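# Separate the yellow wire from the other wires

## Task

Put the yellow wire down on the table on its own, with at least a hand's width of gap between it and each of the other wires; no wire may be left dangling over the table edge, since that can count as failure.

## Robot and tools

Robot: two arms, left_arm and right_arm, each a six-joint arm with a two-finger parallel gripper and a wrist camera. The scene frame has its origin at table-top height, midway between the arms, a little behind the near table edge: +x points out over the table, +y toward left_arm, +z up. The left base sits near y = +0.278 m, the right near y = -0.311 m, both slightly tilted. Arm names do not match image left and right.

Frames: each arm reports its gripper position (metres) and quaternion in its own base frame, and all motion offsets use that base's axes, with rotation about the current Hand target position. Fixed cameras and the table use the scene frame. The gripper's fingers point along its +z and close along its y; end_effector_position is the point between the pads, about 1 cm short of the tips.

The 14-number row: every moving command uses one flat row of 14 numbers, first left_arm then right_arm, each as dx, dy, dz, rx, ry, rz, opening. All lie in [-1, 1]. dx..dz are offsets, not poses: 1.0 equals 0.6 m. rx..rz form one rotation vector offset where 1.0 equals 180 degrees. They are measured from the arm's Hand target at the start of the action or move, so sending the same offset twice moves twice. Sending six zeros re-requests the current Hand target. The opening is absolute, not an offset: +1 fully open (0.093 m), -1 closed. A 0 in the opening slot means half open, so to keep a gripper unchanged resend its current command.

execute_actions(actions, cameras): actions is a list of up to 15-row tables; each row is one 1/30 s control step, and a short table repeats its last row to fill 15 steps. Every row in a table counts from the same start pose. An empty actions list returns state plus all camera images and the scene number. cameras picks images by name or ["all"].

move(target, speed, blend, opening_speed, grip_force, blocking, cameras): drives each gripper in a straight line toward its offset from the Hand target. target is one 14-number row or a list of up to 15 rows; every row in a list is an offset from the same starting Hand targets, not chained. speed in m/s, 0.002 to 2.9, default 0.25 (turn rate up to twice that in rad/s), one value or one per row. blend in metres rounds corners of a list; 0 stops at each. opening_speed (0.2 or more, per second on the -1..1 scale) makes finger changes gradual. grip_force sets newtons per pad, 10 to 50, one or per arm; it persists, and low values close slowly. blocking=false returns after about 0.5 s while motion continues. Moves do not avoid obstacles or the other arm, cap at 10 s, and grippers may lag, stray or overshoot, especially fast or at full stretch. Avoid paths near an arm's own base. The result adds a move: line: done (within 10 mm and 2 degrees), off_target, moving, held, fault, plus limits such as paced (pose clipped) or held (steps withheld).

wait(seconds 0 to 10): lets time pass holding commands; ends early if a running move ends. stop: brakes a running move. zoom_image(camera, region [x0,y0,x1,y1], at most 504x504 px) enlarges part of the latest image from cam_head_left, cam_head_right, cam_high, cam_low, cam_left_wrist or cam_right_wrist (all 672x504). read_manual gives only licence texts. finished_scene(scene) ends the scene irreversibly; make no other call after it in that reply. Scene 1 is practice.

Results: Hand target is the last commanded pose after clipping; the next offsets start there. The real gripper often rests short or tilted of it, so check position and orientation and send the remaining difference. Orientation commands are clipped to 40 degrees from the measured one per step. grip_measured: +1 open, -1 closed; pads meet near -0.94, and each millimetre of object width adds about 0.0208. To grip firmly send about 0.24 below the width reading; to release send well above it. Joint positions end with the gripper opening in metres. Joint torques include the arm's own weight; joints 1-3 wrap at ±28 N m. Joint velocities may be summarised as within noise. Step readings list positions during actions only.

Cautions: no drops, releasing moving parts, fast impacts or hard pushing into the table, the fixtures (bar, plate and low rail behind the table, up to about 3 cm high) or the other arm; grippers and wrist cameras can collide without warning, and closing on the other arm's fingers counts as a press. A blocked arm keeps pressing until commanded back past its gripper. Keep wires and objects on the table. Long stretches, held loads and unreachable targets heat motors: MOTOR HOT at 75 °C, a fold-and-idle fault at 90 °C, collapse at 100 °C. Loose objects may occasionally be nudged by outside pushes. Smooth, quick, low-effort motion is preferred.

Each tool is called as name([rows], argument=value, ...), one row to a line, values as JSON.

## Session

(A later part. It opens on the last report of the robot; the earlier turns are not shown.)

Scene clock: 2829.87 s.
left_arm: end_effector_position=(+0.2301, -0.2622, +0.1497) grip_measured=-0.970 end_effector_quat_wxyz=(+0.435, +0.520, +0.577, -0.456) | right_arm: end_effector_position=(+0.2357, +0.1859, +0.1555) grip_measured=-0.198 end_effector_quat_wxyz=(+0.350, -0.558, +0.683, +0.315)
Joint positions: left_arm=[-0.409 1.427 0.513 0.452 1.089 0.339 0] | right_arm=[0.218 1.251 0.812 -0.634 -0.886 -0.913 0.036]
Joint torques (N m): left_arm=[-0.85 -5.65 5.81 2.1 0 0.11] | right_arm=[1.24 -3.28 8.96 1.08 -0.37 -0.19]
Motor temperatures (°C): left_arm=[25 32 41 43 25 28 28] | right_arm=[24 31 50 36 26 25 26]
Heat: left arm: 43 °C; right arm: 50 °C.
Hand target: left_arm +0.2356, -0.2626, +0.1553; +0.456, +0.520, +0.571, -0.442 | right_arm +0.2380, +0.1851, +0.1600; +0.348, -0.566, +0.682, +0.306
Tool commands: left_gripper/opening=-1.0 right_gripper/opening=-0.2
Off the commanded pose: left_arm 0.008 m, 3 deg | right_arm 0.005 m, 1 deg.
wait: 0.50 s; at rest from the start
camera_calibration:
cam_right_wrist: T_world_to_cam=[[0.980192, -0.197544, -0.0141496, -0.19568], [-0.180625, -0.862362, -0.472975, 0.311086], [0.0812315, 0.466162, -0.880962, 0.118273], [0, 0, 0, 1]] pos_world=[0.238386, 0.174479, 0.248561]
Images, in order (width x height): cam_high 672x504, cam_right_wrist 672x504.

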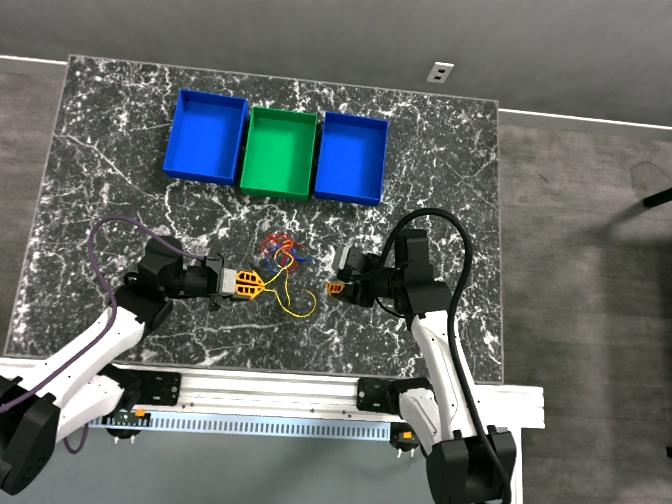

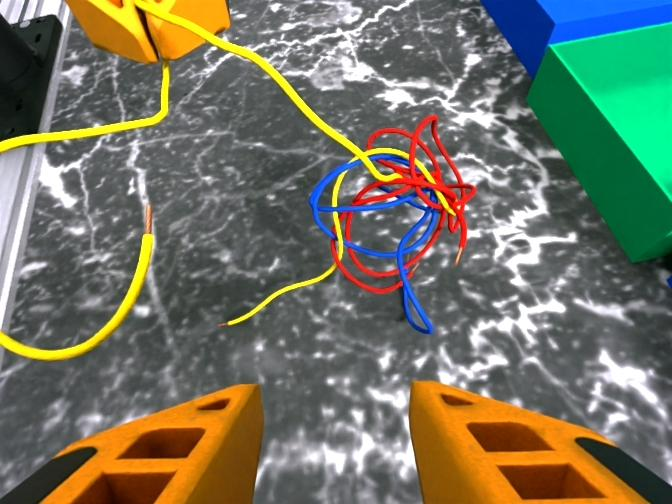

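move(target=[0, 0, -0.06, 0, 0, 0, -1, 0, 0, 0, 0, 0, 0, -0.2], speed=0.12, cameras=["cam_right_wrist", "cam_high"])

zoom_image(camera="cam_right_wrist", region=[290, 60, 510, 340])

zoom_image(camera="cam_high", region=[230, 215, 350, 335])

Scene clock: 2998.40 s.
left_arm: end_effector_position=(+0.2296, -0.2620, +0.1194) grip_measured=-0.970 end_effector_quat_wxyz=(+0.442, +0.522, +0.572, -0.453) | right_arm: end_effector_position=(+0.2357, +0.1859, +0.1555) grip_measured=-0.198 end_effector_quat_wxyz=(+0.350, -0.558, +0.683, +0.315)
Joint positions: left_arm=[-0.409 1.551 0.441 0.667 1.089 0.34 0] | right_arm=[0.218 1.251 0.812 -0.634 -0.886 -0.913 0.036]
Joint torques (N m): left_arm=[-0.8 -4.27 5.03 2.08 0 0.11] | right_arm=[1.14 -3.3 8.88 1.12 -0.38 -0.2]
Heat: left arm: 46 °C; right arm: 52 °C.
Hand target: left_arm +0.2356, -0.2626, +0.1193; +0.456, +0.520, +0.571, -0.442 | right_arm +0.2380, +0.1851, +0.1601; +0.348, -0.566, +0.682, +0.306
Off the commanded pose: left_arm 0.006 m, 2 deg | right_arm 0.005 m, 1 deg.
move: done
camera_calibration:
cam_right_wrist: T_world_to_cam=[[0.980192, -0.197544, -0.0141496, -0.19568], [-0.180625, -0.862362, -0.472975, 0.311086], [0.0812315, 0.466162, -0.880962, 0.118273], [0, 0, 0, 1]] pos_world=[0.238386, 0.174479, 0.248561]
Images, in order (width x height): cam_high 672x504, cam_right_wrist 672x504.

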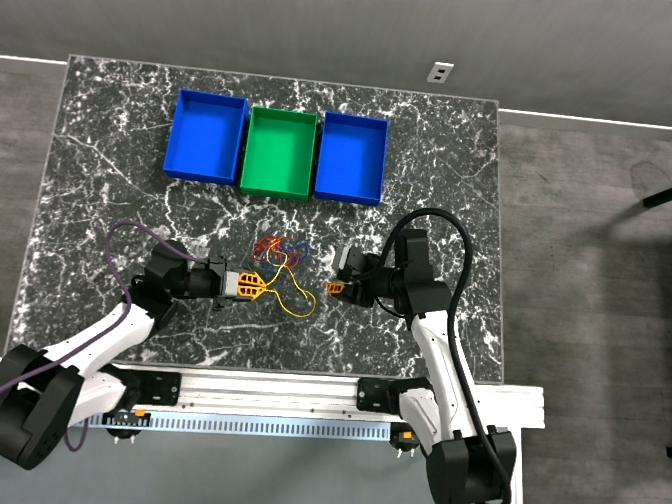

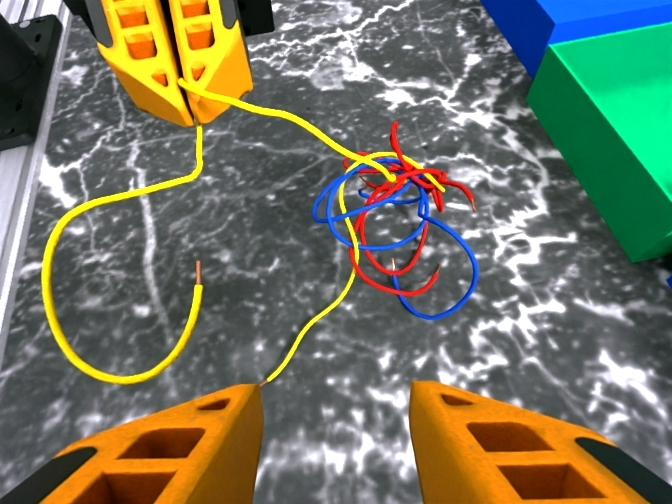

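Scaled by 1.800 from the camera's 672x504 image, which has a finer 960x720 frame.

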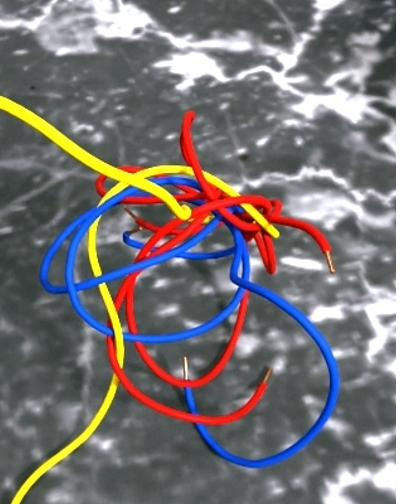

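Scaled by 4.200 from the camera's 672x504 image, which has a finer 960x720 frame.

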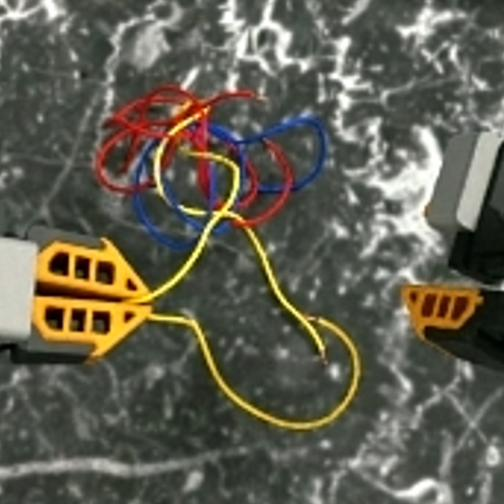

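zoom_image(camera="cam_right_wrist", region=[305, 130, 465, 270])

Scaled by 3.150 from the camera's 672x504 image, which has a finer 960x720 frame.

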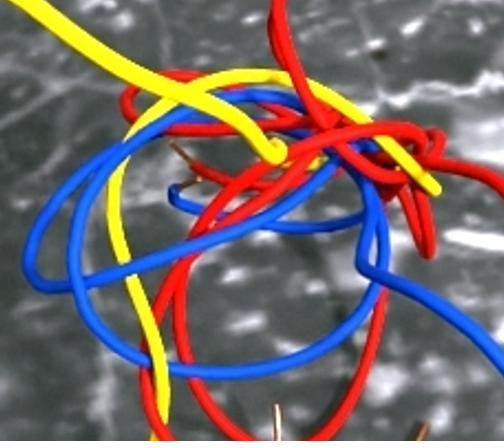

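move(target=[0, 0, -0.08, 0, 0, 0, -1, 0, 0, 0, 0, 0, 0, -0.2], speed=0.12, cameras=["cam_right_wrist", "cam_high"])

zoom_image(camera="cam_right_wrist", region=[300, 110, 480, 310])

zoom_image(camera="cam_high", region=[230, 215, 350, 335])

Scene clock: 3080.23 s.
left_arm: end_effector_position=(+0.2299, -0.2621, +0.0712) grip_measured=-0.970 end_effector_quat_wxyz=(+0.442, +0.522, +0.571, -0.453) | right_arm: end_effector_position=(+0.2357, +0.1859, +0.1555) grip_measured=-0.198 end_effector_quat_wxyz=(+0.350, -0.558, +0.683, +0.315)
Joint positions: left_arm=[-0.409 1.81 0.386 0.982 1.089 0.341 0] | right_arm=[0.218 1.251 0.812 -0.634 -0.886 -0.913 0.036]
Joint torques (N m): left_arm=[-0.85 -5.11 3.78 2.07 0 0.11] | right_arm=[1.14 -3.26 8.85 1.12 -0.38 -0.21]
Motor temperatures (°C): left_arm=[25 31 36 50 25 28 28] | right_arm=[24 30 53 32 27 25 26]
Heat: left arm: 50 °C; right arm: 53 °C.
Hand target: left_arm +0.2356, -0.2626, +0.0713; +0.456, +0.520, +0.571, -0.442 | right_arm +0.2380, +0.1851, +0.1601; +0.348, -0.566, +0.682, +0.306
Off the commanded pose: left_arm 0.006 m, 2 deg | right_arm 0.005 m, 1 deg.
move: done
camera_calibration:
cam_right_wrist: T_world_to_cam=[[0.980192, -0.197544, -0.0141496, -0.19568], [-0.180625, -0.862362, -0.472975, 0.311086], [0.0812315, 0.466162, -0.880962, 0.118273], [0, 0, 0, 1]] pos_world=[0.238386, 0.174479, 0.248561]
Images, in order (width x height): cam_high 672x504, cam_right_wrist 672x504.

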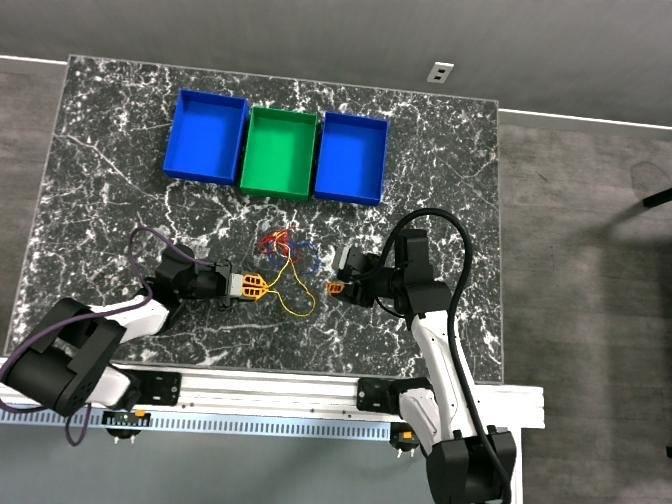

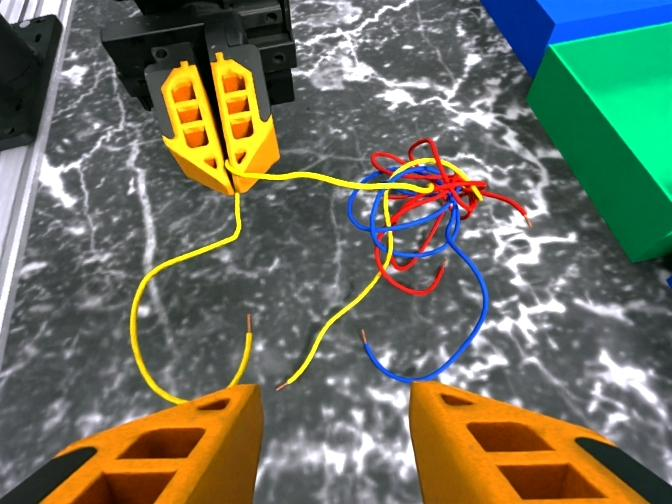

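Scaled by 2.520 from the camera's 672x504 image, which has a finer 960x720 frame.

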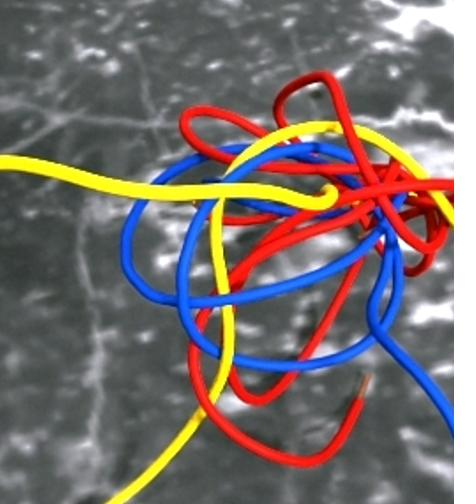

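Scaled by 4.200 from the camera's 672x504 image, which has a finer 960x720 frame.

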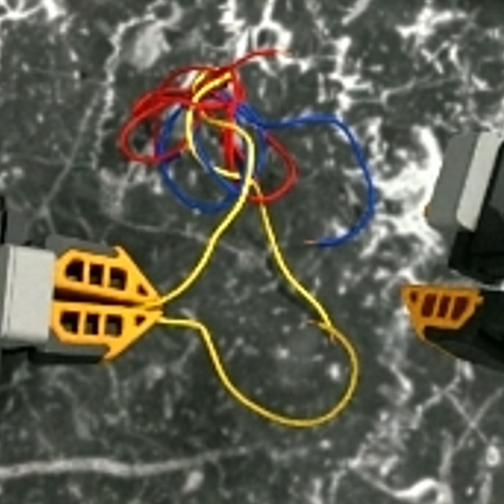

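move(target=[0, 0, 0, 0, 0, 0, -1, 0.0795, 0.1592, -0.1072, 0, 0, 0, -0.44], speed=0.2, cameras=["cam_right_wrist"])

Scene clock: 3156.20 s.
left_arm: end_effector_position=(+0.2301, -0.2622, +0.0716) grip_measured=-0.970 end_effector_quat_wxyz=(+0.443, +0.522, +0.571, -0.452) | right_arm: end_effector_position=(+0.2735, +0.2748, +0.0887) grip_measured=-0.438 end_effector_quat_wxyz=(+0.331, -0.569, +0.685, +0.313)
Joint positions: left_arm=[-0.409 1.81 0.386 0.985 1.088 0.34 0] | right_arm=[0.496 1.614 0.822 -0.104 -0.724 -0.626 0.024]
Joint torques (N m): left_arm=[-0.81 -5.01 3.78 2.08 0 0.11] | right_arm=[1.18 -5.29 8.06 2.21 -0.29 0.19]
Heat: left arm: 51 °C; right arm: 53 °C.
Hand target: left_arm +0.2356, -0.2626, +0.0713; +0.456, +0.520, +0.571, -0.442 | right_arm +0.2857, +0.2806, +0.0957; +0.348, -0.566, +0.682, +0.306
Off the commanded pose: left_arm 0.005 m, 2 deg | right_arm 0.015 m, 2 deg.
move: off_target (right_arm)
camera_calibration:
cam_right_wrist: T_world_to_cam=[[0.98414, -0.175209, -0.0277483, -0.222182], [-0.169348, -0.881374, -0.441023, 0.36237], [0.0528148, 0.438728, -0.897067, 0.0316204], [0, 0, 0, 1]] pos_world=[0.278355, 0.266582, 0.182014]
Images, in order (width x height): cam_right_wrist 672x504.

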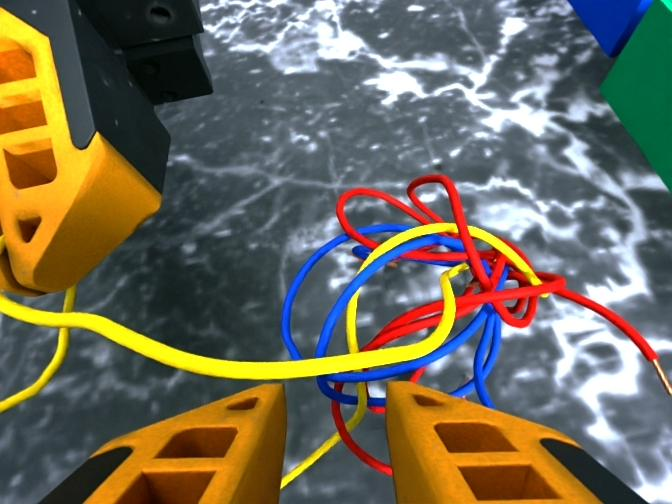

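zoom_image(camera="cam_right_wrist", region=[270, 165, 570, 445])

Scaled by 1.680 from the camera's 672x504 image, which has a finer 960x720 frame.

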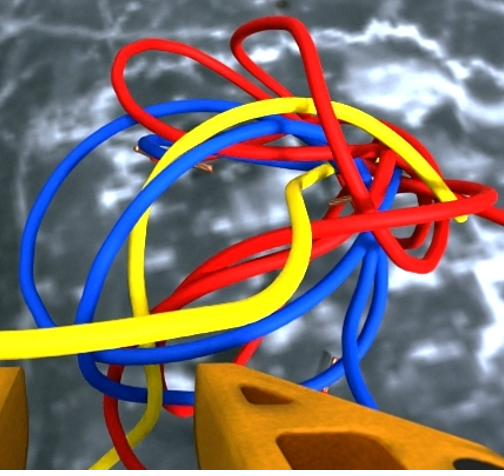

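move(target=[0, 0, 0, 0, 0, 0, -1, 0.0135, 0.0483, -0.038, 0, 0, 0, -0.65], speed=0.1, cameras=["cam_right_wrist"])

zoom_image(camera="cam_right_wrist", region=[240, 170, 540, 450])

Scene clock: 3285.80 s.
left_arm: end_effector_position=(+0.2301, -0.2622, +0.0716) grip_measured=-0.970 end_effector_quat_wxyz=(+0.443, +0.522, +0.571, -0.452) | right_arm: end_effector_position=(+0.2799, +0.3036, +0.0648) grip_measured=-0.648 end_effector_quat_wxyz=(+0.327, -0.571, +0.685, +0.314)
Joint positions: left_arm=[-0.409 1.81 0.386 0.985 1.088 0.34 0] | right_arm=[0.566 1.743 0.85 0.032 -0.68 -0.562 0.014]
Joint torques (N m): left_arm=[-0.8 -4.97 3.81 2.08 0 0.11] | right_arm=[1.06 -6.24 7.86 2.33 -0.29 0.19]
Motor temperatures (°C): left_arm=[25 31 33 50 25 28 28] | right_arm=[24 33 49 39 26 25 26]
Heat: left arm: 50 °C; right arm: 49 °C.
Hand target: left_arm +0.2356, -0.2626, +0.0713; +0.456, +0.520, +0.571, -0.442 | right_arm +0.2938, +0.3096, +0.0729; +0.348, -0.566, +0.682, +0.306
Off the commanded pose: left_arm 0.006 m, 2 deg | right_arm 0.017 m, 3 deg.
move: off_target (right_arm)
camera_calibration:
cam_right_wrist: T_world_to_cam=[[0.984899, -0.170344, -0.0309361, -0.225566], [-0.166693, -0.884747, -0.435243, 0.37804], [0.0467704, 0.433827, -0.899781, 0.000604475], [0, 0, 0, 1]] pos_world=[0.285148, 0.295784, 0.158105]
Images, in order (width x height): cam_right_wrist 672x504.

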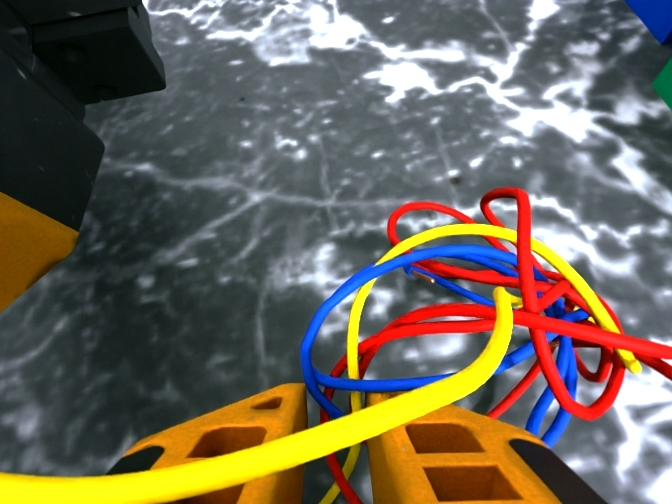

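Scaled by 1.680 from the camera's 672x504 image, which has a finer 960x720 frame.

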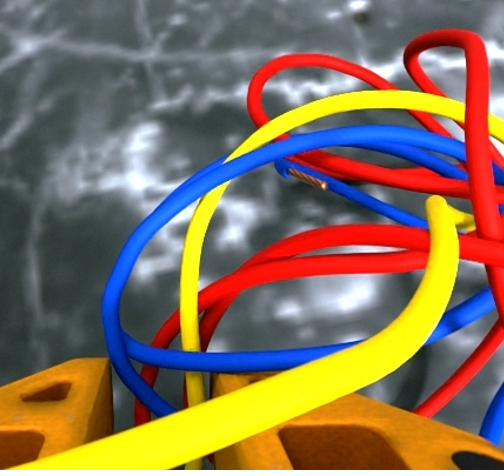

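move(target=[0, 0, 0, 0, 0, 0, -1, 0.0142, 0.0358, -0.0225, 0, 0, 0, -0.65], speed=0.08, cameras=["cam_right_wrist"])

zoom_image(camera="cam_right_wrist", region=[240, 200, 540, 480])

Scene clock: 3327.00 s.
left_arm: end_effector_position=(+0.2301, -0.2622, +0.0716) grip_measured=-0.970 end_effector_quat_wxyz=(+0.443, +0.522, +0.571, -0.453) | right_arm: end_effector_position=(+0.2898, +0.3239, +0.0520) grip_measured=-0.648 end_effector_quat_wxyz=(+0.328, -0.570, +0.685, +0.312)
Joint positions: left_arm=[-0.409 1.81 0.386 0.985 1.088 0.34 0] | right_arm=[0.603 1.838 0.902 0.099 -0.653 -0.527 0.014]
Joint torques (N m): left_arm=[-0.84 -5.03 3.77 2.06 0.01 0.1] | right_arm=[1.33 -6.9 7.82 2.32 -0.25 0.14]
Heat: left arm: 50 °C; right arm: 48 °C.
Hand target: left_arm +0.2356, -0.2626, +0.0713; +0.456, +0.520, +0.571, -0.442 | right_arm +0.3023, +0.3311, +0.0595; +0.348, -0.566, +0.682, +0.306
Off the commanded pose: left_arm 0.006 m, 2 deg | right_arm 0.016 m, 3 deg.
move: off_target (right_arm)
camera_calibration:
cam_right_wrist: T_world_to_cam=[[0.984627, -0.172358, -0.0283352, -0.231606], [-0.167383, -0.884671, -0.435132, 0.39228], [0.049931, 0.433185, -0.899921, -0.0209173], [0, 0, 0, 1]] pos_world=[0.294751, 0.316181, 0.145307]
Images, in order (width x height): cam_right_wrist 672x504.

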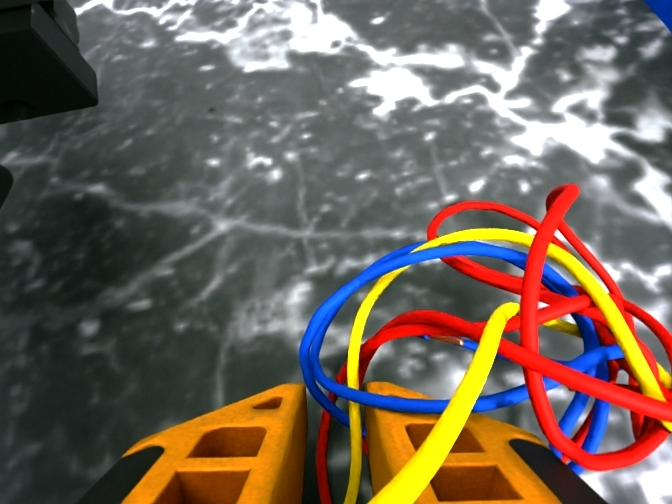

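Scaled by 1.680 from the camera's 672x504 image, which has a finer 960x720 frame.

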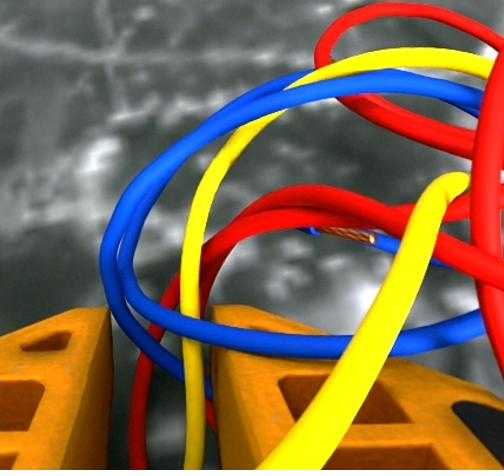

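move([
  [0, 0, 0, 0, 0, 0, -1, -0.0043, -0.0287, 0.0223, 0, 0, 0, -0.65],
  [0, 0, 0, 0, 0, 0, -1, 0.006, -0.0118, 0.0458, 0, 0, 0, -0.65],
], speed=0.1, blend=[0.004, 0], cameras=["cam_right_wrist"])

zoom_image(camera="cam_right_wrist", region=[240, 200, 540, 480])

Scene clock: 3382.30 s.
left_arm: end_effector_position=(+0.2305, -0.2622, +0.0716) grip_measured=-0.970 end_effector_quat_wxyz=(+0.444, +0.522, +0.571, -0.452) | right_arm: end_effector_position=(+0.3010, +0.3244, +0.0676) grip_measured=-0.648 end_effector_quat_wxyz=(+0.336, -0.566, +0.686, +0.309)
Joint positions: left_arm=[-0.409 1.81 0.386 0.986 1.086 0.34 0] | right_arm=[0.589 1.823 0.95 0.051 -0.653 -0.526 0.014]
Joint torques (N m): left_arm=[-0.83 -4.92 3.77 2.06 0.03 0.1] | right_arm=[0.28 -11.33 7.92 1.55 -0.37 0]
Heat: left arm: 50 °C; right arm: 51 °C.
Hand target: left_arm +0.2356, -0.2626, +0.0713; +0.456, +0.520, +0.571, -0.442 | right_arm +0.3059, +0.3240, +0.0869; +0.348, -0.566, +0.682, +0.306
Off the commanded pose: left_arm 0.005 m, 2 deg | right_arm 0.020 m, 1 deg.
move: off_target (right_arm)
camera_calibration:
cam_right_wrist: T_world_to_cam=[[0.982395, -0.185943, -0.0180527, -0.237667], [-0.174462, -0.878572, -0.444606, 0.402219], [0.0668107, 0.439928, -0.895544, -0.0151992], [0, 0, 0, 1]] pos_world=[0.30467, 0.315872, 0.160926]
Images, in order (width x height): cam_right_wrist 672x504.

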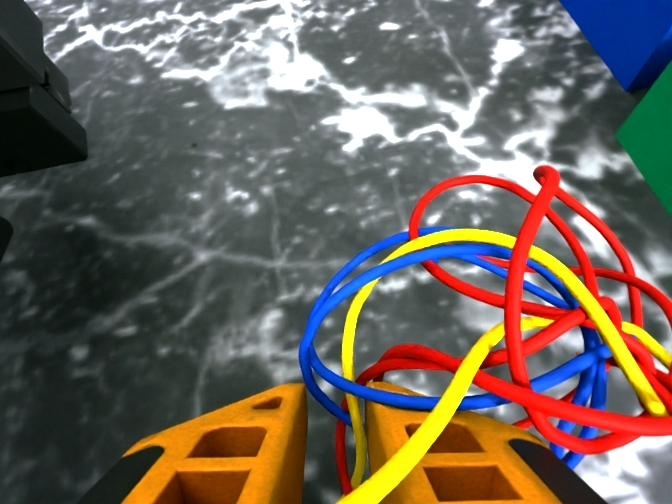

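Scaled by 1.680 from the camera's 672x504 image, which has a finer 960x720 frame.

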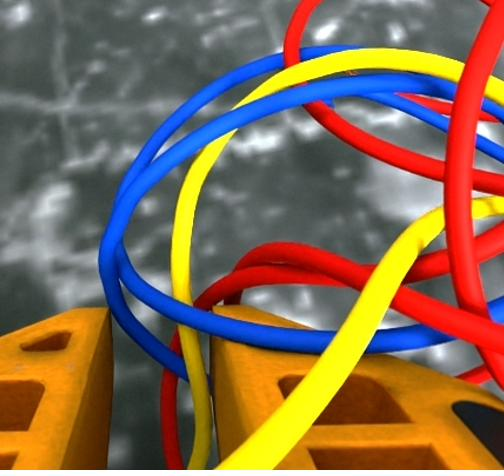

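move(target=[0, 0, 0, 0, 0, 0, -1, -0.0067, -0.0533, 0.0167, 0, 0, 0, -0.65], speed=0.1, cameras=["cam_right_wrist"])

Scene clock: 3395.17 s.
left_arm: end_effector_position=(+0.2305, -0.2622, +0.0717) grip_measured=-0.970 end_effector_quat_wxyz=(+0.444, +0.522, +0.571, -0.452) | right_arm: end_effector_position=(+0.3067, +0.2985, +0.0881) grip_measured=-0.648 end_effector_quat_wxyz=(+0.348, -0.563, +0.686, +0.303)
Joint positions: left_arm=[-0.409 1.81 0.386 0.987 1.086 0.339 0] | right_arm=[0.52 1.737 0.936 -0.033 -0.685 -0.581 0.014]
Joint torques (N m): left_arm=[-0.81 -4.96 3.77 2.06 0.02 0.1] | right_arm=[-0.49 -10.67 5.31 1.54 -0.65 -0.22]
Motor temperatures (°C): left_arm=[25 31 32 50 25 28 28] | right_arm=[24 41 50 41 27 25 26]
Heat: left arm: 50 °C; right arm: 50 °C.
Hand target: left_arm +0.2356, -0.2626, +0.0713; +0.456, +0.520, +0.571, -0.442 | right_arm +0.3020, +0.2920, +0.0969; +0.348, -0.566, +0.682, +0.306
Off the commanded pose: left_arm 0.005 m, 2 deg | right_arm 0.012 m, 1 deg.
move: off_target (right_arm)
camera_calibration:
cam_right_wrist: T_world_to_cam=[[0.979394, -0.201946, 0.0020535, -0.243882], [-0.178997, -0.872714, -0.454235, 0.390135], [0.0935233, 0.444508, -0.890879, 0.00419949], [0, 0, 0, 1]] pos_world=[0.308297, 0.289359, 0.181455]
Images, in order (width x height): cam_right_wrist 672x504.

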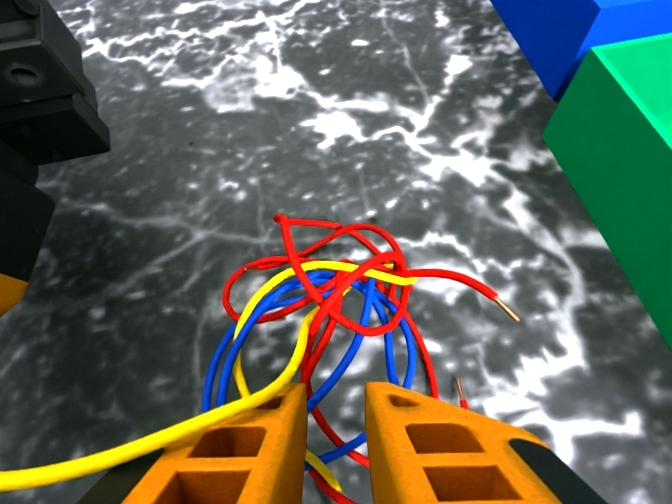

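zoom_image(camera="cam_right_wrist", region=[180, 200, 480, 480])

Scaled by 1.680 from the camera's 672x504 image, which has a finer 960x720 frame.

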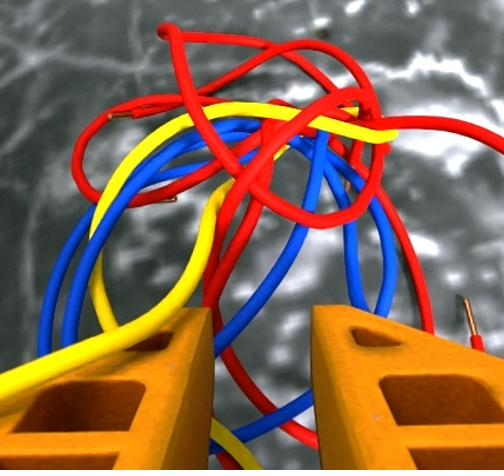

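move(target=[0.0667, 0.1333, 0.05, 0, 0, 0, -1, -0.06, -0.0425, 0.045, 0, 0, 0, -0.5], speed=0.12, cameras=["cam_right_wrist"])

zoom_image(camera="cam_right_wrist", region=[200, 150, 500, 430])

Scene clock: 3472.93 s.
left_arm: end_effector_position=(+0.2685, -0.1835, +0.0854) grip_measured=-0.970 end_effector_quat_wxyz=(+0.439, +0.509, +0.589, -0.449) | right_arm: end_effector_position=(+0.2716, +0.2737, +0.1203) grip_measured=-0.502 end_effector_quat_wxyz=(+0.352, -0.564, +0.683, +0.303)
Joint positions: left_arm=[-0.074 1.706 0.605 0.088 1.319 0.913 0] | right_arm=[0.505 1.515 0.841 -0.162 -0.697 -0.598 0.021]
Joint torques (N m): left_arm=[-0.1 -8.91 7.49 0.93 0.72 0.32] | right_arm=[-0.7 -8.59 5.48 1.49 -0.65 -0.23]
Motor temperatures (°C): left_arm=[25 32 31 48 25 28 28] | right_arm=[24 46 47 39 27 25 26]
Heat: left arm: 48 °C; right arm: 47 °C.
Hand target: left_arm +0.2756, -0.1826, +0.1013; +0.456, +0.520, +0.571, -0.442 | right_arm +0.2659, +0.2665, +0.1239; +0.348, -0.566, +0.682, +0.306
Off the commanded pose: left_arm 0.017 m, 3 deg | right_arm 0.010 m, 1 deg.
move: off_target (left_arm)
camera_calibration:
cam_right_wrist: T_world_to_cam=[[0.979907, -0.199287, 0.00820588, -0.216152], [-0.173286, -0.870984, -0.459737, 0.375401], [0.098767, 0.449078, -0.888017, 0.0441515], [0, 0, 0, 1]] pos_world=[0.2725, 0.264065, 0.213567]
Images, in order (width x height): cam_right_wrist 672x504.

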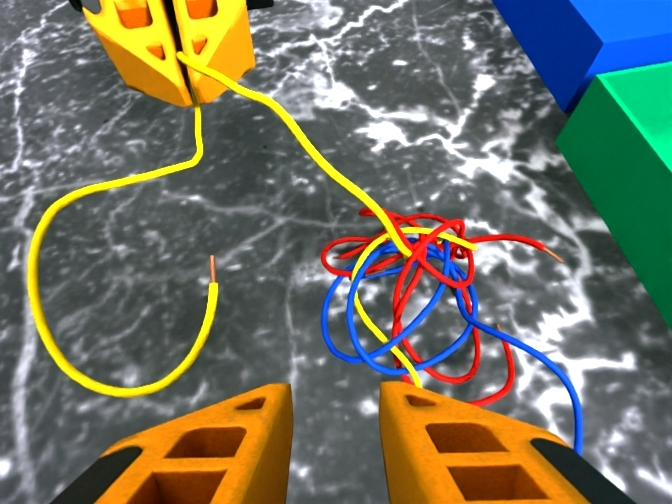

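Scaled by 1.680 from the camera's 672x504 image, which has a finer 960x720 frame.

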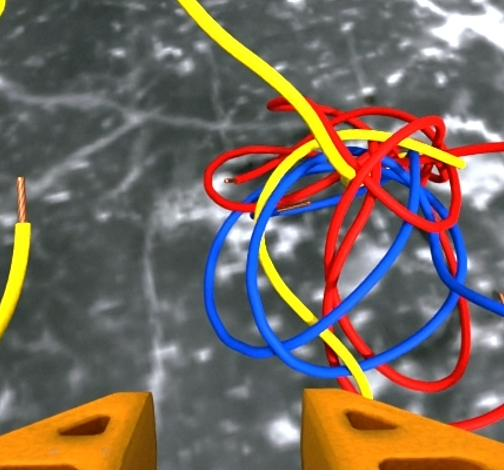

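zoom_image(camera="cam_right_wrist", region=[310, 210, 470, 390])

Scaled by 2.800 from the camera's 672x504 image, which has a finer 960x720 frame.

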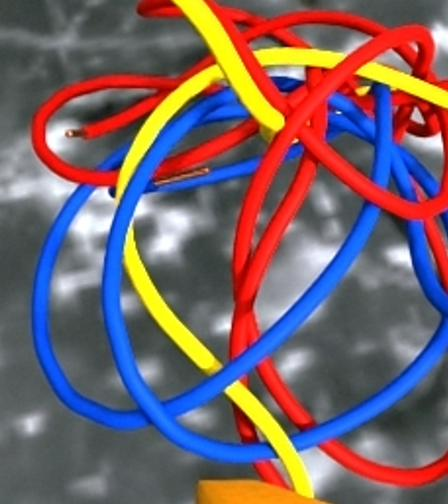

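move(target=[-0.0667, 0.0333, 0, 0, 0, 0, -1, 0.0497, 0.0762, -0.0328, -0.1413, 0.03, 0, -0.58], speed=0.12, cameras=["cam_right_wrist"])

zoom_image(camera="cam_right_wrist", region=[230, 200, 530, 480])

Scene clock: 3543.03 s.
left_arm: end_effector_position=(+0.2328, -0.1647, +0.0891) grip_measured=-0.970 end_effector_quat_wxyz=(+0.438, +0.517, +0.587, -0.444) | right_arm: end_effector_position=(+0.2946, +0.3129, +0.1026) grip_measured=-0.578 end_effector_quat_wxyz=(+0.190, -0.610, +0.748, +0.181)
Joint positions: left_arm=[-0.004 1.599 0.568 -0.284 1.339 1.239 0] | right_arm=[0.677 1.834 1.384 -0.72 -0.36 -0.618 0.017]
Joint torques (N m): left_arm=[0.21 -7.43 5.82 0.63 0.9 0.32] | right_arm=[0.98 -7.47 8.9 1.02 -0.19 -0.12]
Motor temperatures (°C): left_arm=[25 36 34 41 26 28 28] | right_arm=[24 41 46 39 27 25 26]
Heat: left arm: 41 °C; right arm: 46 °C.
Hand target: left_arm +0.2356, -0.1626, +0.1013; +0.456, +0.520, +0.571, -0.442 | right_arm +0.2958, +0.3122, +0.1043; +0.183, -0.613, +0.748, +0.174
Off the commanded pose: left_arm 0.013 m, 3 deg | right_arm 0.002 m, 1 deg.
move: off_target (left_arm)
camera_calibration:
cam_right_wrist: T_world_to_cam=[[0.980354, -0.197086, -0.0079239, -0.229945], [-0.197244, -0.979404, -0.0431681, 0.403654], [0.000747136, 0.043883, -0.999036, 0.17557], [0, 0, 0, 1]] pos_world=[0.304914, 0.342317, 0.191004]
Images, in order (width x height): cam_right_wrist 672x504.

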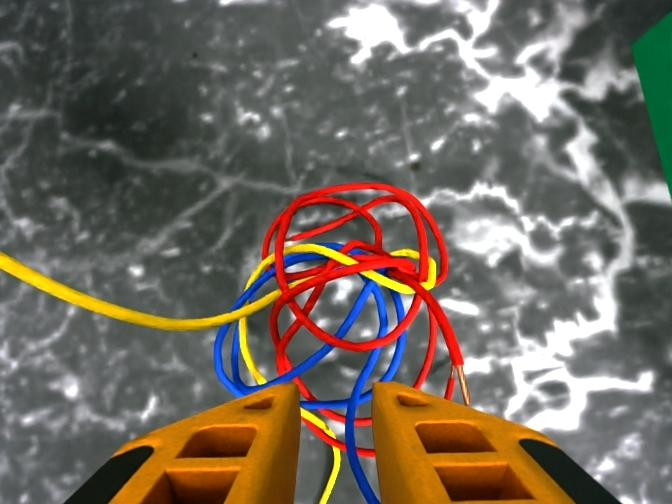

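Scaled by 1.680 from the camera's 672x504 image, which has a finer 960x720 frame.

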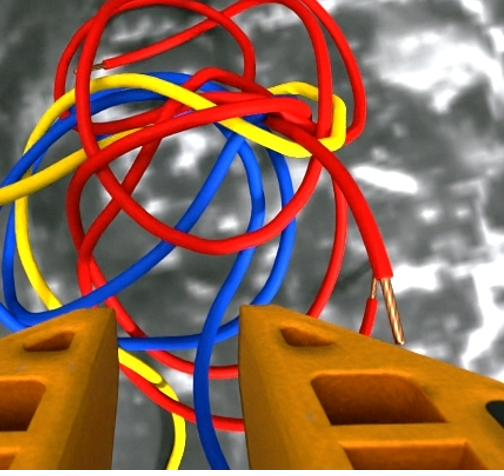

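zoom_image(camera="cam_right_wrist", region=[205, 175, 465, 415])

Scaled by 1.938 from the camera's 672x504 image, which has a finer 960x720 frame.

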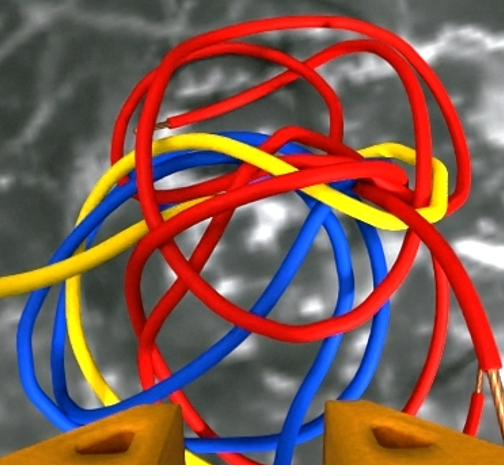

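move(target=[0, 0, 0, 0, 0, 0, -1, -0.0608, -0.0017, -0.0483, 0, 0, 0, -0.6], speed=0.1, cameras=["cam_right_wrist"])

zoom_image(camera="cam_right_wrist", region=[230, 220, 470, 450])

Scene clock: 3609.57 s.
left_arm: end_effector_position=(+0.2322, -0.1647, +0.0889) grip_measured=-0.970 end_effector_quat_wxyz=(+0.437, +0.517, +0.586, -0.444) | right_arm: end_effector_position=(+0.2545, +0.3088, +0.0610) grip_measured=-0.598 end_effector_quat_wxyz=(+0.156, -0.619, +0.749, +0.177)
Joint positions: left_arm=[-0.004 1.599 0.568 -0.29 1.339 1.244 0] | right_arm=[0.743 1.806 1.201 -0.619 -0.335 -0.58 0.016]
Joint torques (N m): left_arm=[0.24 -7.31 5.93 0.61 0.91 0.32] | right_arm=[0.81 -11.43 5.3 1.55 -0.23 0.15]
Heat: left arm: 38 °C; right arm: 50 °C.
Hand target: left_arm +0.2356, -0.1626, +0.1013; +0.456, +0.520, +0.571, -0.442 | right_arm +0.2593, +0.3112, +0.0753; +0.183, -0.613, +0.748, +0.174
Off the commanded pose: left_arm 0.013 m, 3 deg | right_arm 0.015 m, 3 deg.
move: off_target (left_arm, right_arm)
camera_calibration:
cam_right_wrist: T_world_to_cam=[[0.983649, -0.175312, -0.0412255, -0.197281], [-0.174788, -0.984476, 0.016006, 0.382124], [-0.0433916, -0.00853856, -0.999022, 0.161647], [0, 0, 0, 1]] pos_world=[0.26786, 0.342987, 0.14724]
Images, in order (width x height): cam_right_wrist 672x504.

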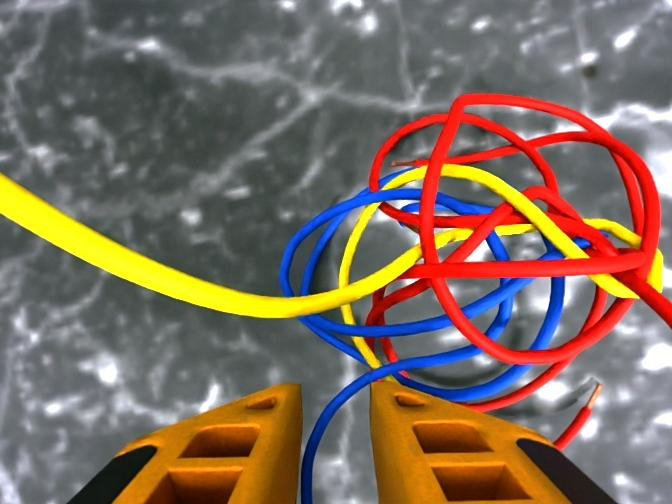

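Scaled by 2.100 from the camera's 672x504 image, which has a finer 960x720 frame.

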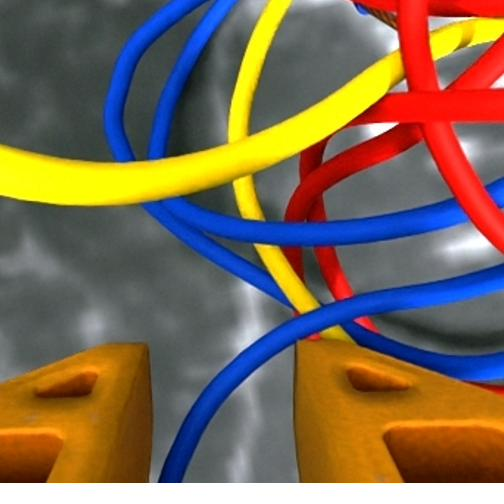

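move(target=[-0.0333, 0.0417, 0, 0, 0, 0, -1, 0, 0, 0, 0, 0, 0, -0.6], speed=0.1, cameras=["cam_right_wrist"])

Scene clock: 3658.00 s.
left_arm: end_effector_position=(+0.2068, -0.1389, +0.0961) grip_measured=-0.970 end_effector_quat_wxyz=(+0.442, +0.517, +0.582, -0.446) | right_arm: end_effector_position=(+0.2547, +0.3090, +0.0611) grip_measured=-0.598 end_effector_quat_wxyz=(+0.157, -0.619, +0.749, +0.177)
Joint positions: left_arm=[0.128 1.654 0.646 -0.893 1.347 1.845 0] | right_arm=[0.743 1.806 1.201 -0.618 -0.335 -0.58 0.016]
Joint torques (N m): left_arm=[0.14 -4.01 6.56 -0.09 0.77 0.33] | right_arm=[0.85 -11.32 5.27 1.56 -0.2 0.17]
Motor temperatures (°C): left_arm=[25 36 35 36 27 28 28] | right_arm=[24 53 46 36 27 25 26]
Heat: left arm: 36 °C; right arm: 53 °C.
Hand target: left_arm +0.2156, -0.1376, +0.1013; +0.456, +0.520, +0.571, -0.442 | right_arm +0.2593, +0.3112, +0.0753; +0.183, -0.613, +0.748, +0.174
Off the commanded pose: left_arm 0.010 m, 2 deg | right_arm 0.015 m, 3 deg.
move: off_target (right_arm)
camera_calibration:
cam_right_wrist: T_world_to_cam=[[0.983695, -0.17521, -0.0405677, -0.197498], [-0.174732, -0.984501, 0.015075, 0.382369], [-0.0425802, -0.0077407, -0.999063, 0.161368], [0, 0, 0, 1]] pos_world=[0.267961, 0.343088, 0.147441]
Images, in order (width x height): cam_right_wrist 672x504.

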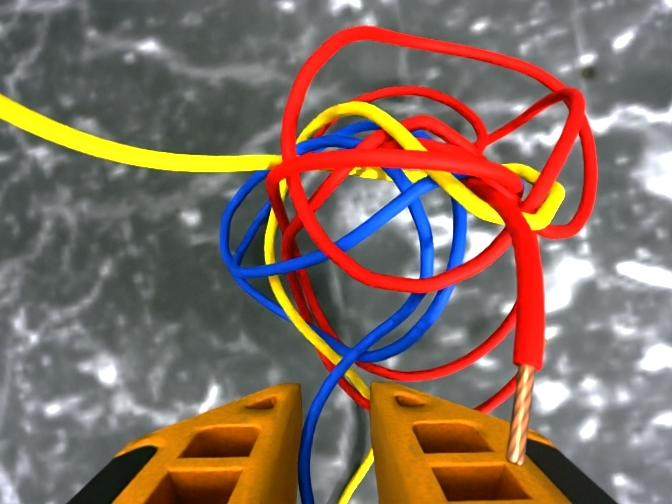

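zoom_image(camera="cam_right_wrist", region=[205, 90, 415, 290])

zoom_image(camera="cam_right_wrist", region=[225, 220, 435, 420])

Scaled by 2.400 from the camera's 672x504 image, which has a finer 960x720 frame.

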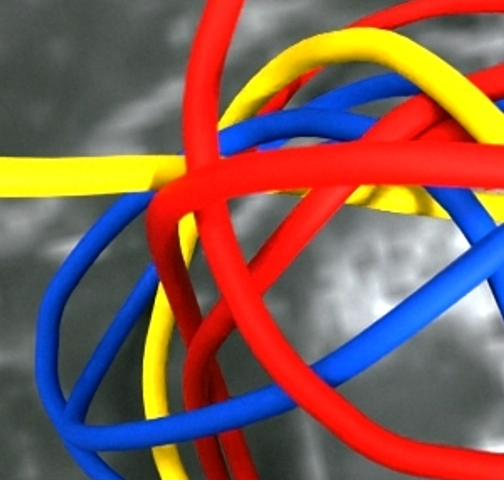

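Scaled by 2.400 from the camera's 672x504 image, which has a finer 960x720 frame.

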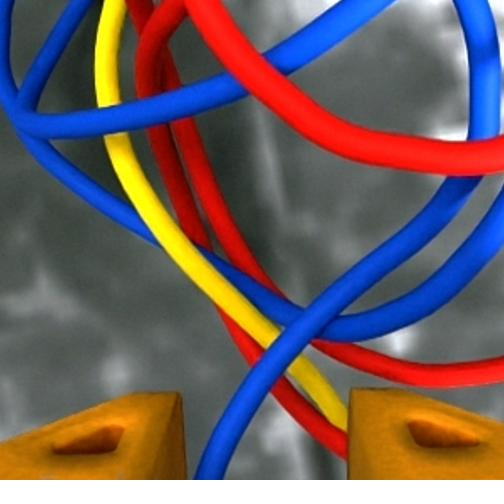

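move([
  [0, 0, -0.105, 0, 0, 0, -1, 0, -0.02, 0.06, 0, 0, 0, -0.6],
  [0, 0, -0.105, 0, 0, 0, 0.1, 0, -0.02, 0.06, 0, 0, 0, -0.6],
], speed=0.12, opening_speed=1.0, cameras=["cam_right_wrist", "cam_left_wrist"])

Scene clock: 3824.53 s.
left_arm: end_effector_position=(+0.2115, -0.1383, +0.0371) grip_measured=+0.097 end_effector_quat_wxyz=(+0.444, +0.522, +0.576, -0.446) | right_arm: end_effector_position=(+0.2549, +0.3026, +0.0923) grip_measured=-0.598 end_effector_quat_wxyz=(+0.168, -0.615, +0.750, +0.177)
Joint positions: left_arm=[0.128 1.918 0.613 -0.632 1.347 1.893 0.05] | right_arm=[0.731 1.737 1.24 -0.704 -0.335 -0.58 0.016]
Joint torques (N m): left_arm=[-0.02 -5.93 2.85 0.14 0.75 0.12] | right_arm=[-0.54 -10.74 8.32 0.97 -0.31 -0.12]
Motor temperatures (°C): left_arm=[25 31 35 31 27 28 28] | right_arm=[24 59 44 35 26 25 26]
Heat: left arm: 35 °C; right arm: 59 °C.
Hand target: left_arm +0.2156, -0.1376, +0.0383; +0.456, +0.520, +0.571, -0.442 | right_arm +0.2593, +0.2992, +0.1113; +0.183, -0.613, +0.748, +0.174
Off the commanded pose: left_arm 0.004 m, 2 deg | right_arm 0.020 m, 2 deg.
move: off_target (right_arm)
camera_calibration:
cam_left_wrist: T_world_to_cam=[[-0.998628, -0.0487519, 0.019095, 0.203335], [-0.044767, 0.605903, -0.794278, 0.160173], [0.0271528, -0.794043, -0.607255, -0.0110812], [0, 0, 0, 1]] pos_world=[0.210527, -0.0959351, 0.11661]
cam_right_wrist: T_world_to_cam=[[0.982029, -0.186745, -0.0272976, -0.194855], [-0.186878, -0.98238, -0.00235229, 0.379834], [-0.0263773, 0.00741132, -0.999625, 0.183757], [0, 0, 0, 1]] pos_world=[0.267182, 0.335391, 0.179262]
Images, in order (width x height): cam_left_wrist 672x504, cam_right_wrist 672x504.

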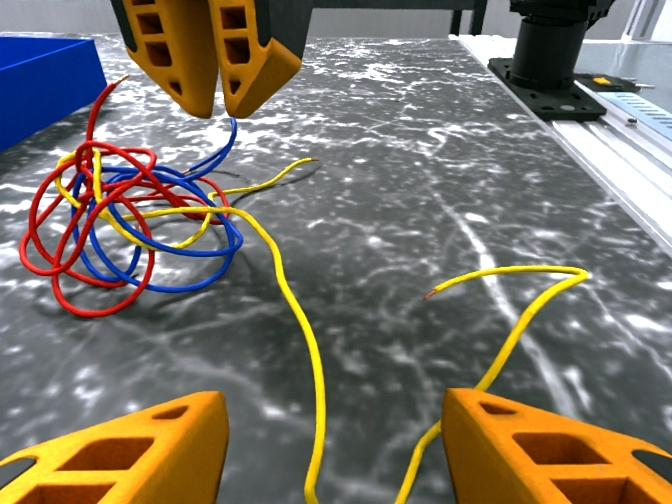

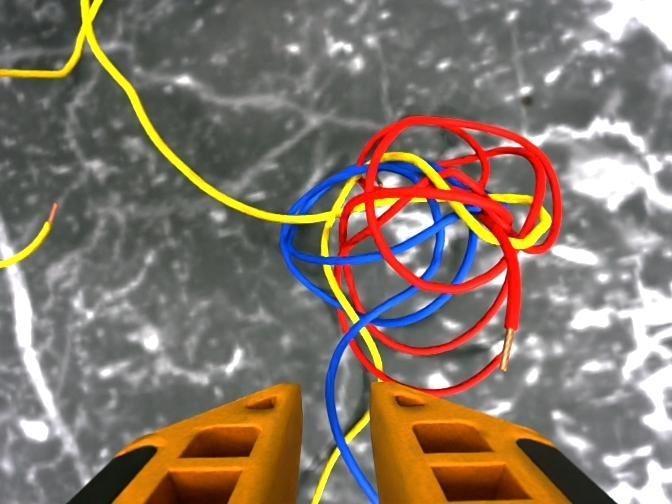

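zoom_image(camera="cam_right_wrist", region=[275, 110, 575, 400])

zoom_image(camera="cam_left_wrist", region=[0, 60, 330, 330])

Scaled by 1.680 from the camera's 672x504 image, which has a finer 960x720 frame.

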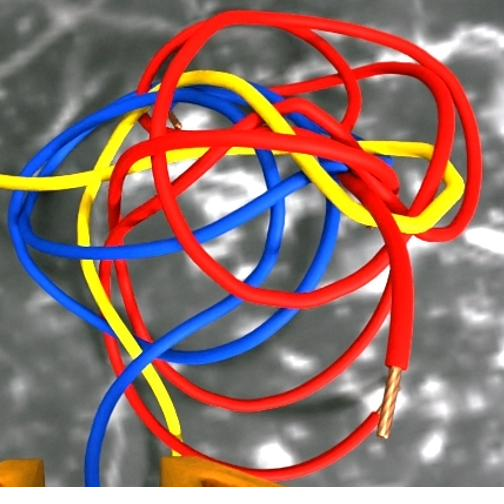

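Scaled by 1.527 from the camera's 672x504 image, which has a finer 960x720 frame.

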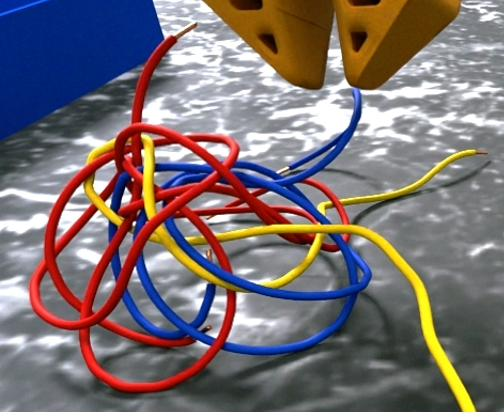

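zoom_image(camera="cam_right_wrist", region=[320, 120, 460, 240])

zoom_image(camera="cam_left_wrist", region=[10, 130, 180, 320])

Scaled by 3.600 from the camera's 672x504 image, which has a finer 960x720 frame.

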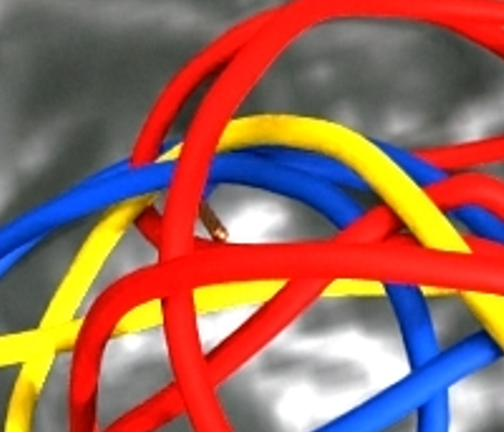

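Scaled by 2.653 from the camera's 672x504 image, which has a finer 960x720 frame.

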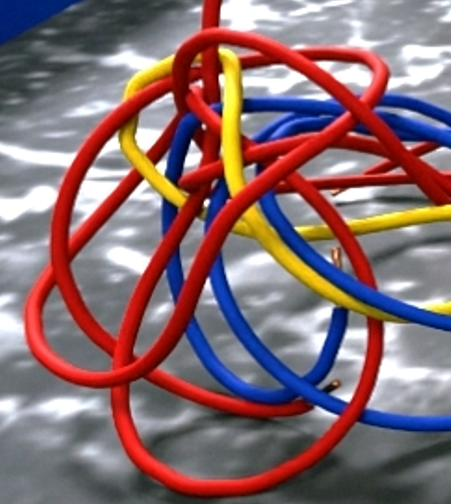

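move([
  [0, 0, 0, 0, 0, 0, -1, 0, 0, 0, 0, 0, 0, -0.6],
  [0, 0.0083, 0.11, 0, 0, 0, -1, 0, 0, 0, 0, 0, 0, -0.6],
], speed=0.12, opening_speed=2.0, cameras=["cam_right_wrist"])

zoom_image(camera="cam_right_wrist", region=[210, 90, 470, 400])

Scene clock: 4162.70 s.
left_arm: end_effector_position=(+0.2067, -0.1360, +0.0984) grip_measured=-0.974 end_effector_quat_wxyz=(+0.441, +0.515, +0.579, -0.454) | right_arm: end_effector_position=(+0.2549, +0.3026, +0.0923) grip_measured=-0.598 end_effector_quat_wxyz=(+0.168, -0.615, +0.750, +0.177)
Joint positions: left_arm=[0.144 1.7 0.683 -1.008 1.347 1.962 0] | right_arm=[0.731 1.737 1.24 -0.704 -0.335 -0.58 0.016]
Joint torques (N m): left_arm=[0.17 -5.46 6.32 -0.29 0.64 0.32] | right_arm=[-0.54 -10.71 8.31 0.95 -0.32 -0.09]
Motor temperatures (°C): left_arm=[25 33 29 28 27 28 27] | right_arm=[24 63 53 30 26 24 26]
Heat: left arm: 33 °C; right arm: 63 °C.
Hand target: left_arm +0.2156, -0.1326, +0.1043; +0.456, +0.520, +0.571, -0.442 | right_arm +0.2593, +0.2992, +0.1113; +0.183, -0.613, +0.748, +0.174
Off the commanded pose: left_arm 0.011 m, 2 deg | right_arm 0.020 m, 2 deg.
move: off_target (left_arm, right_arm)
camera_calibration:
cam_right_wrist: T_world_to_cam=[[0.982029, -0.186745, -0.0272976, -0.194855], [-0.186878, -0.98238, -0.00235229, 0.379834], [-0.0263773, 0.00741132, -0.999625, 0.183757], [0, 0, 0, 1]] pos_world=[0.267182, 0.335391, 0.179262]
Images, in order (width x height): cam_right_wrist 672x504.

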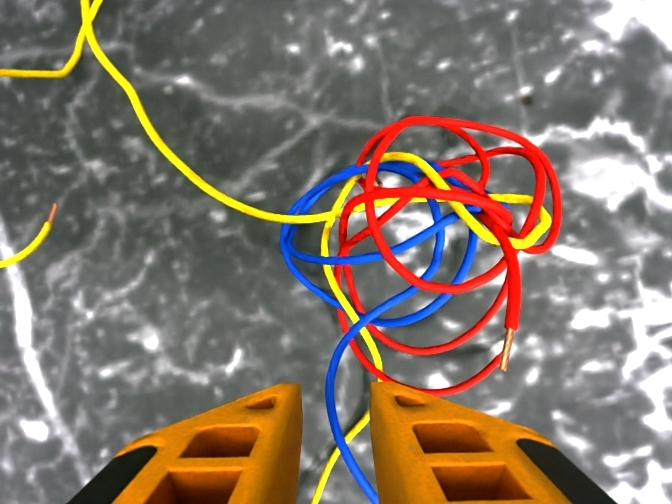

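Scaled by 1.626 from the camera's 672x504 image, which has a finer 960x720 frame.

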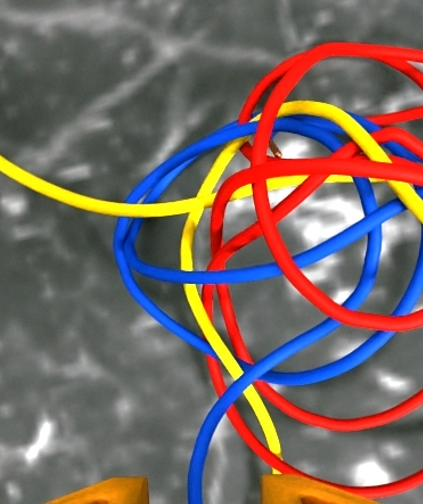

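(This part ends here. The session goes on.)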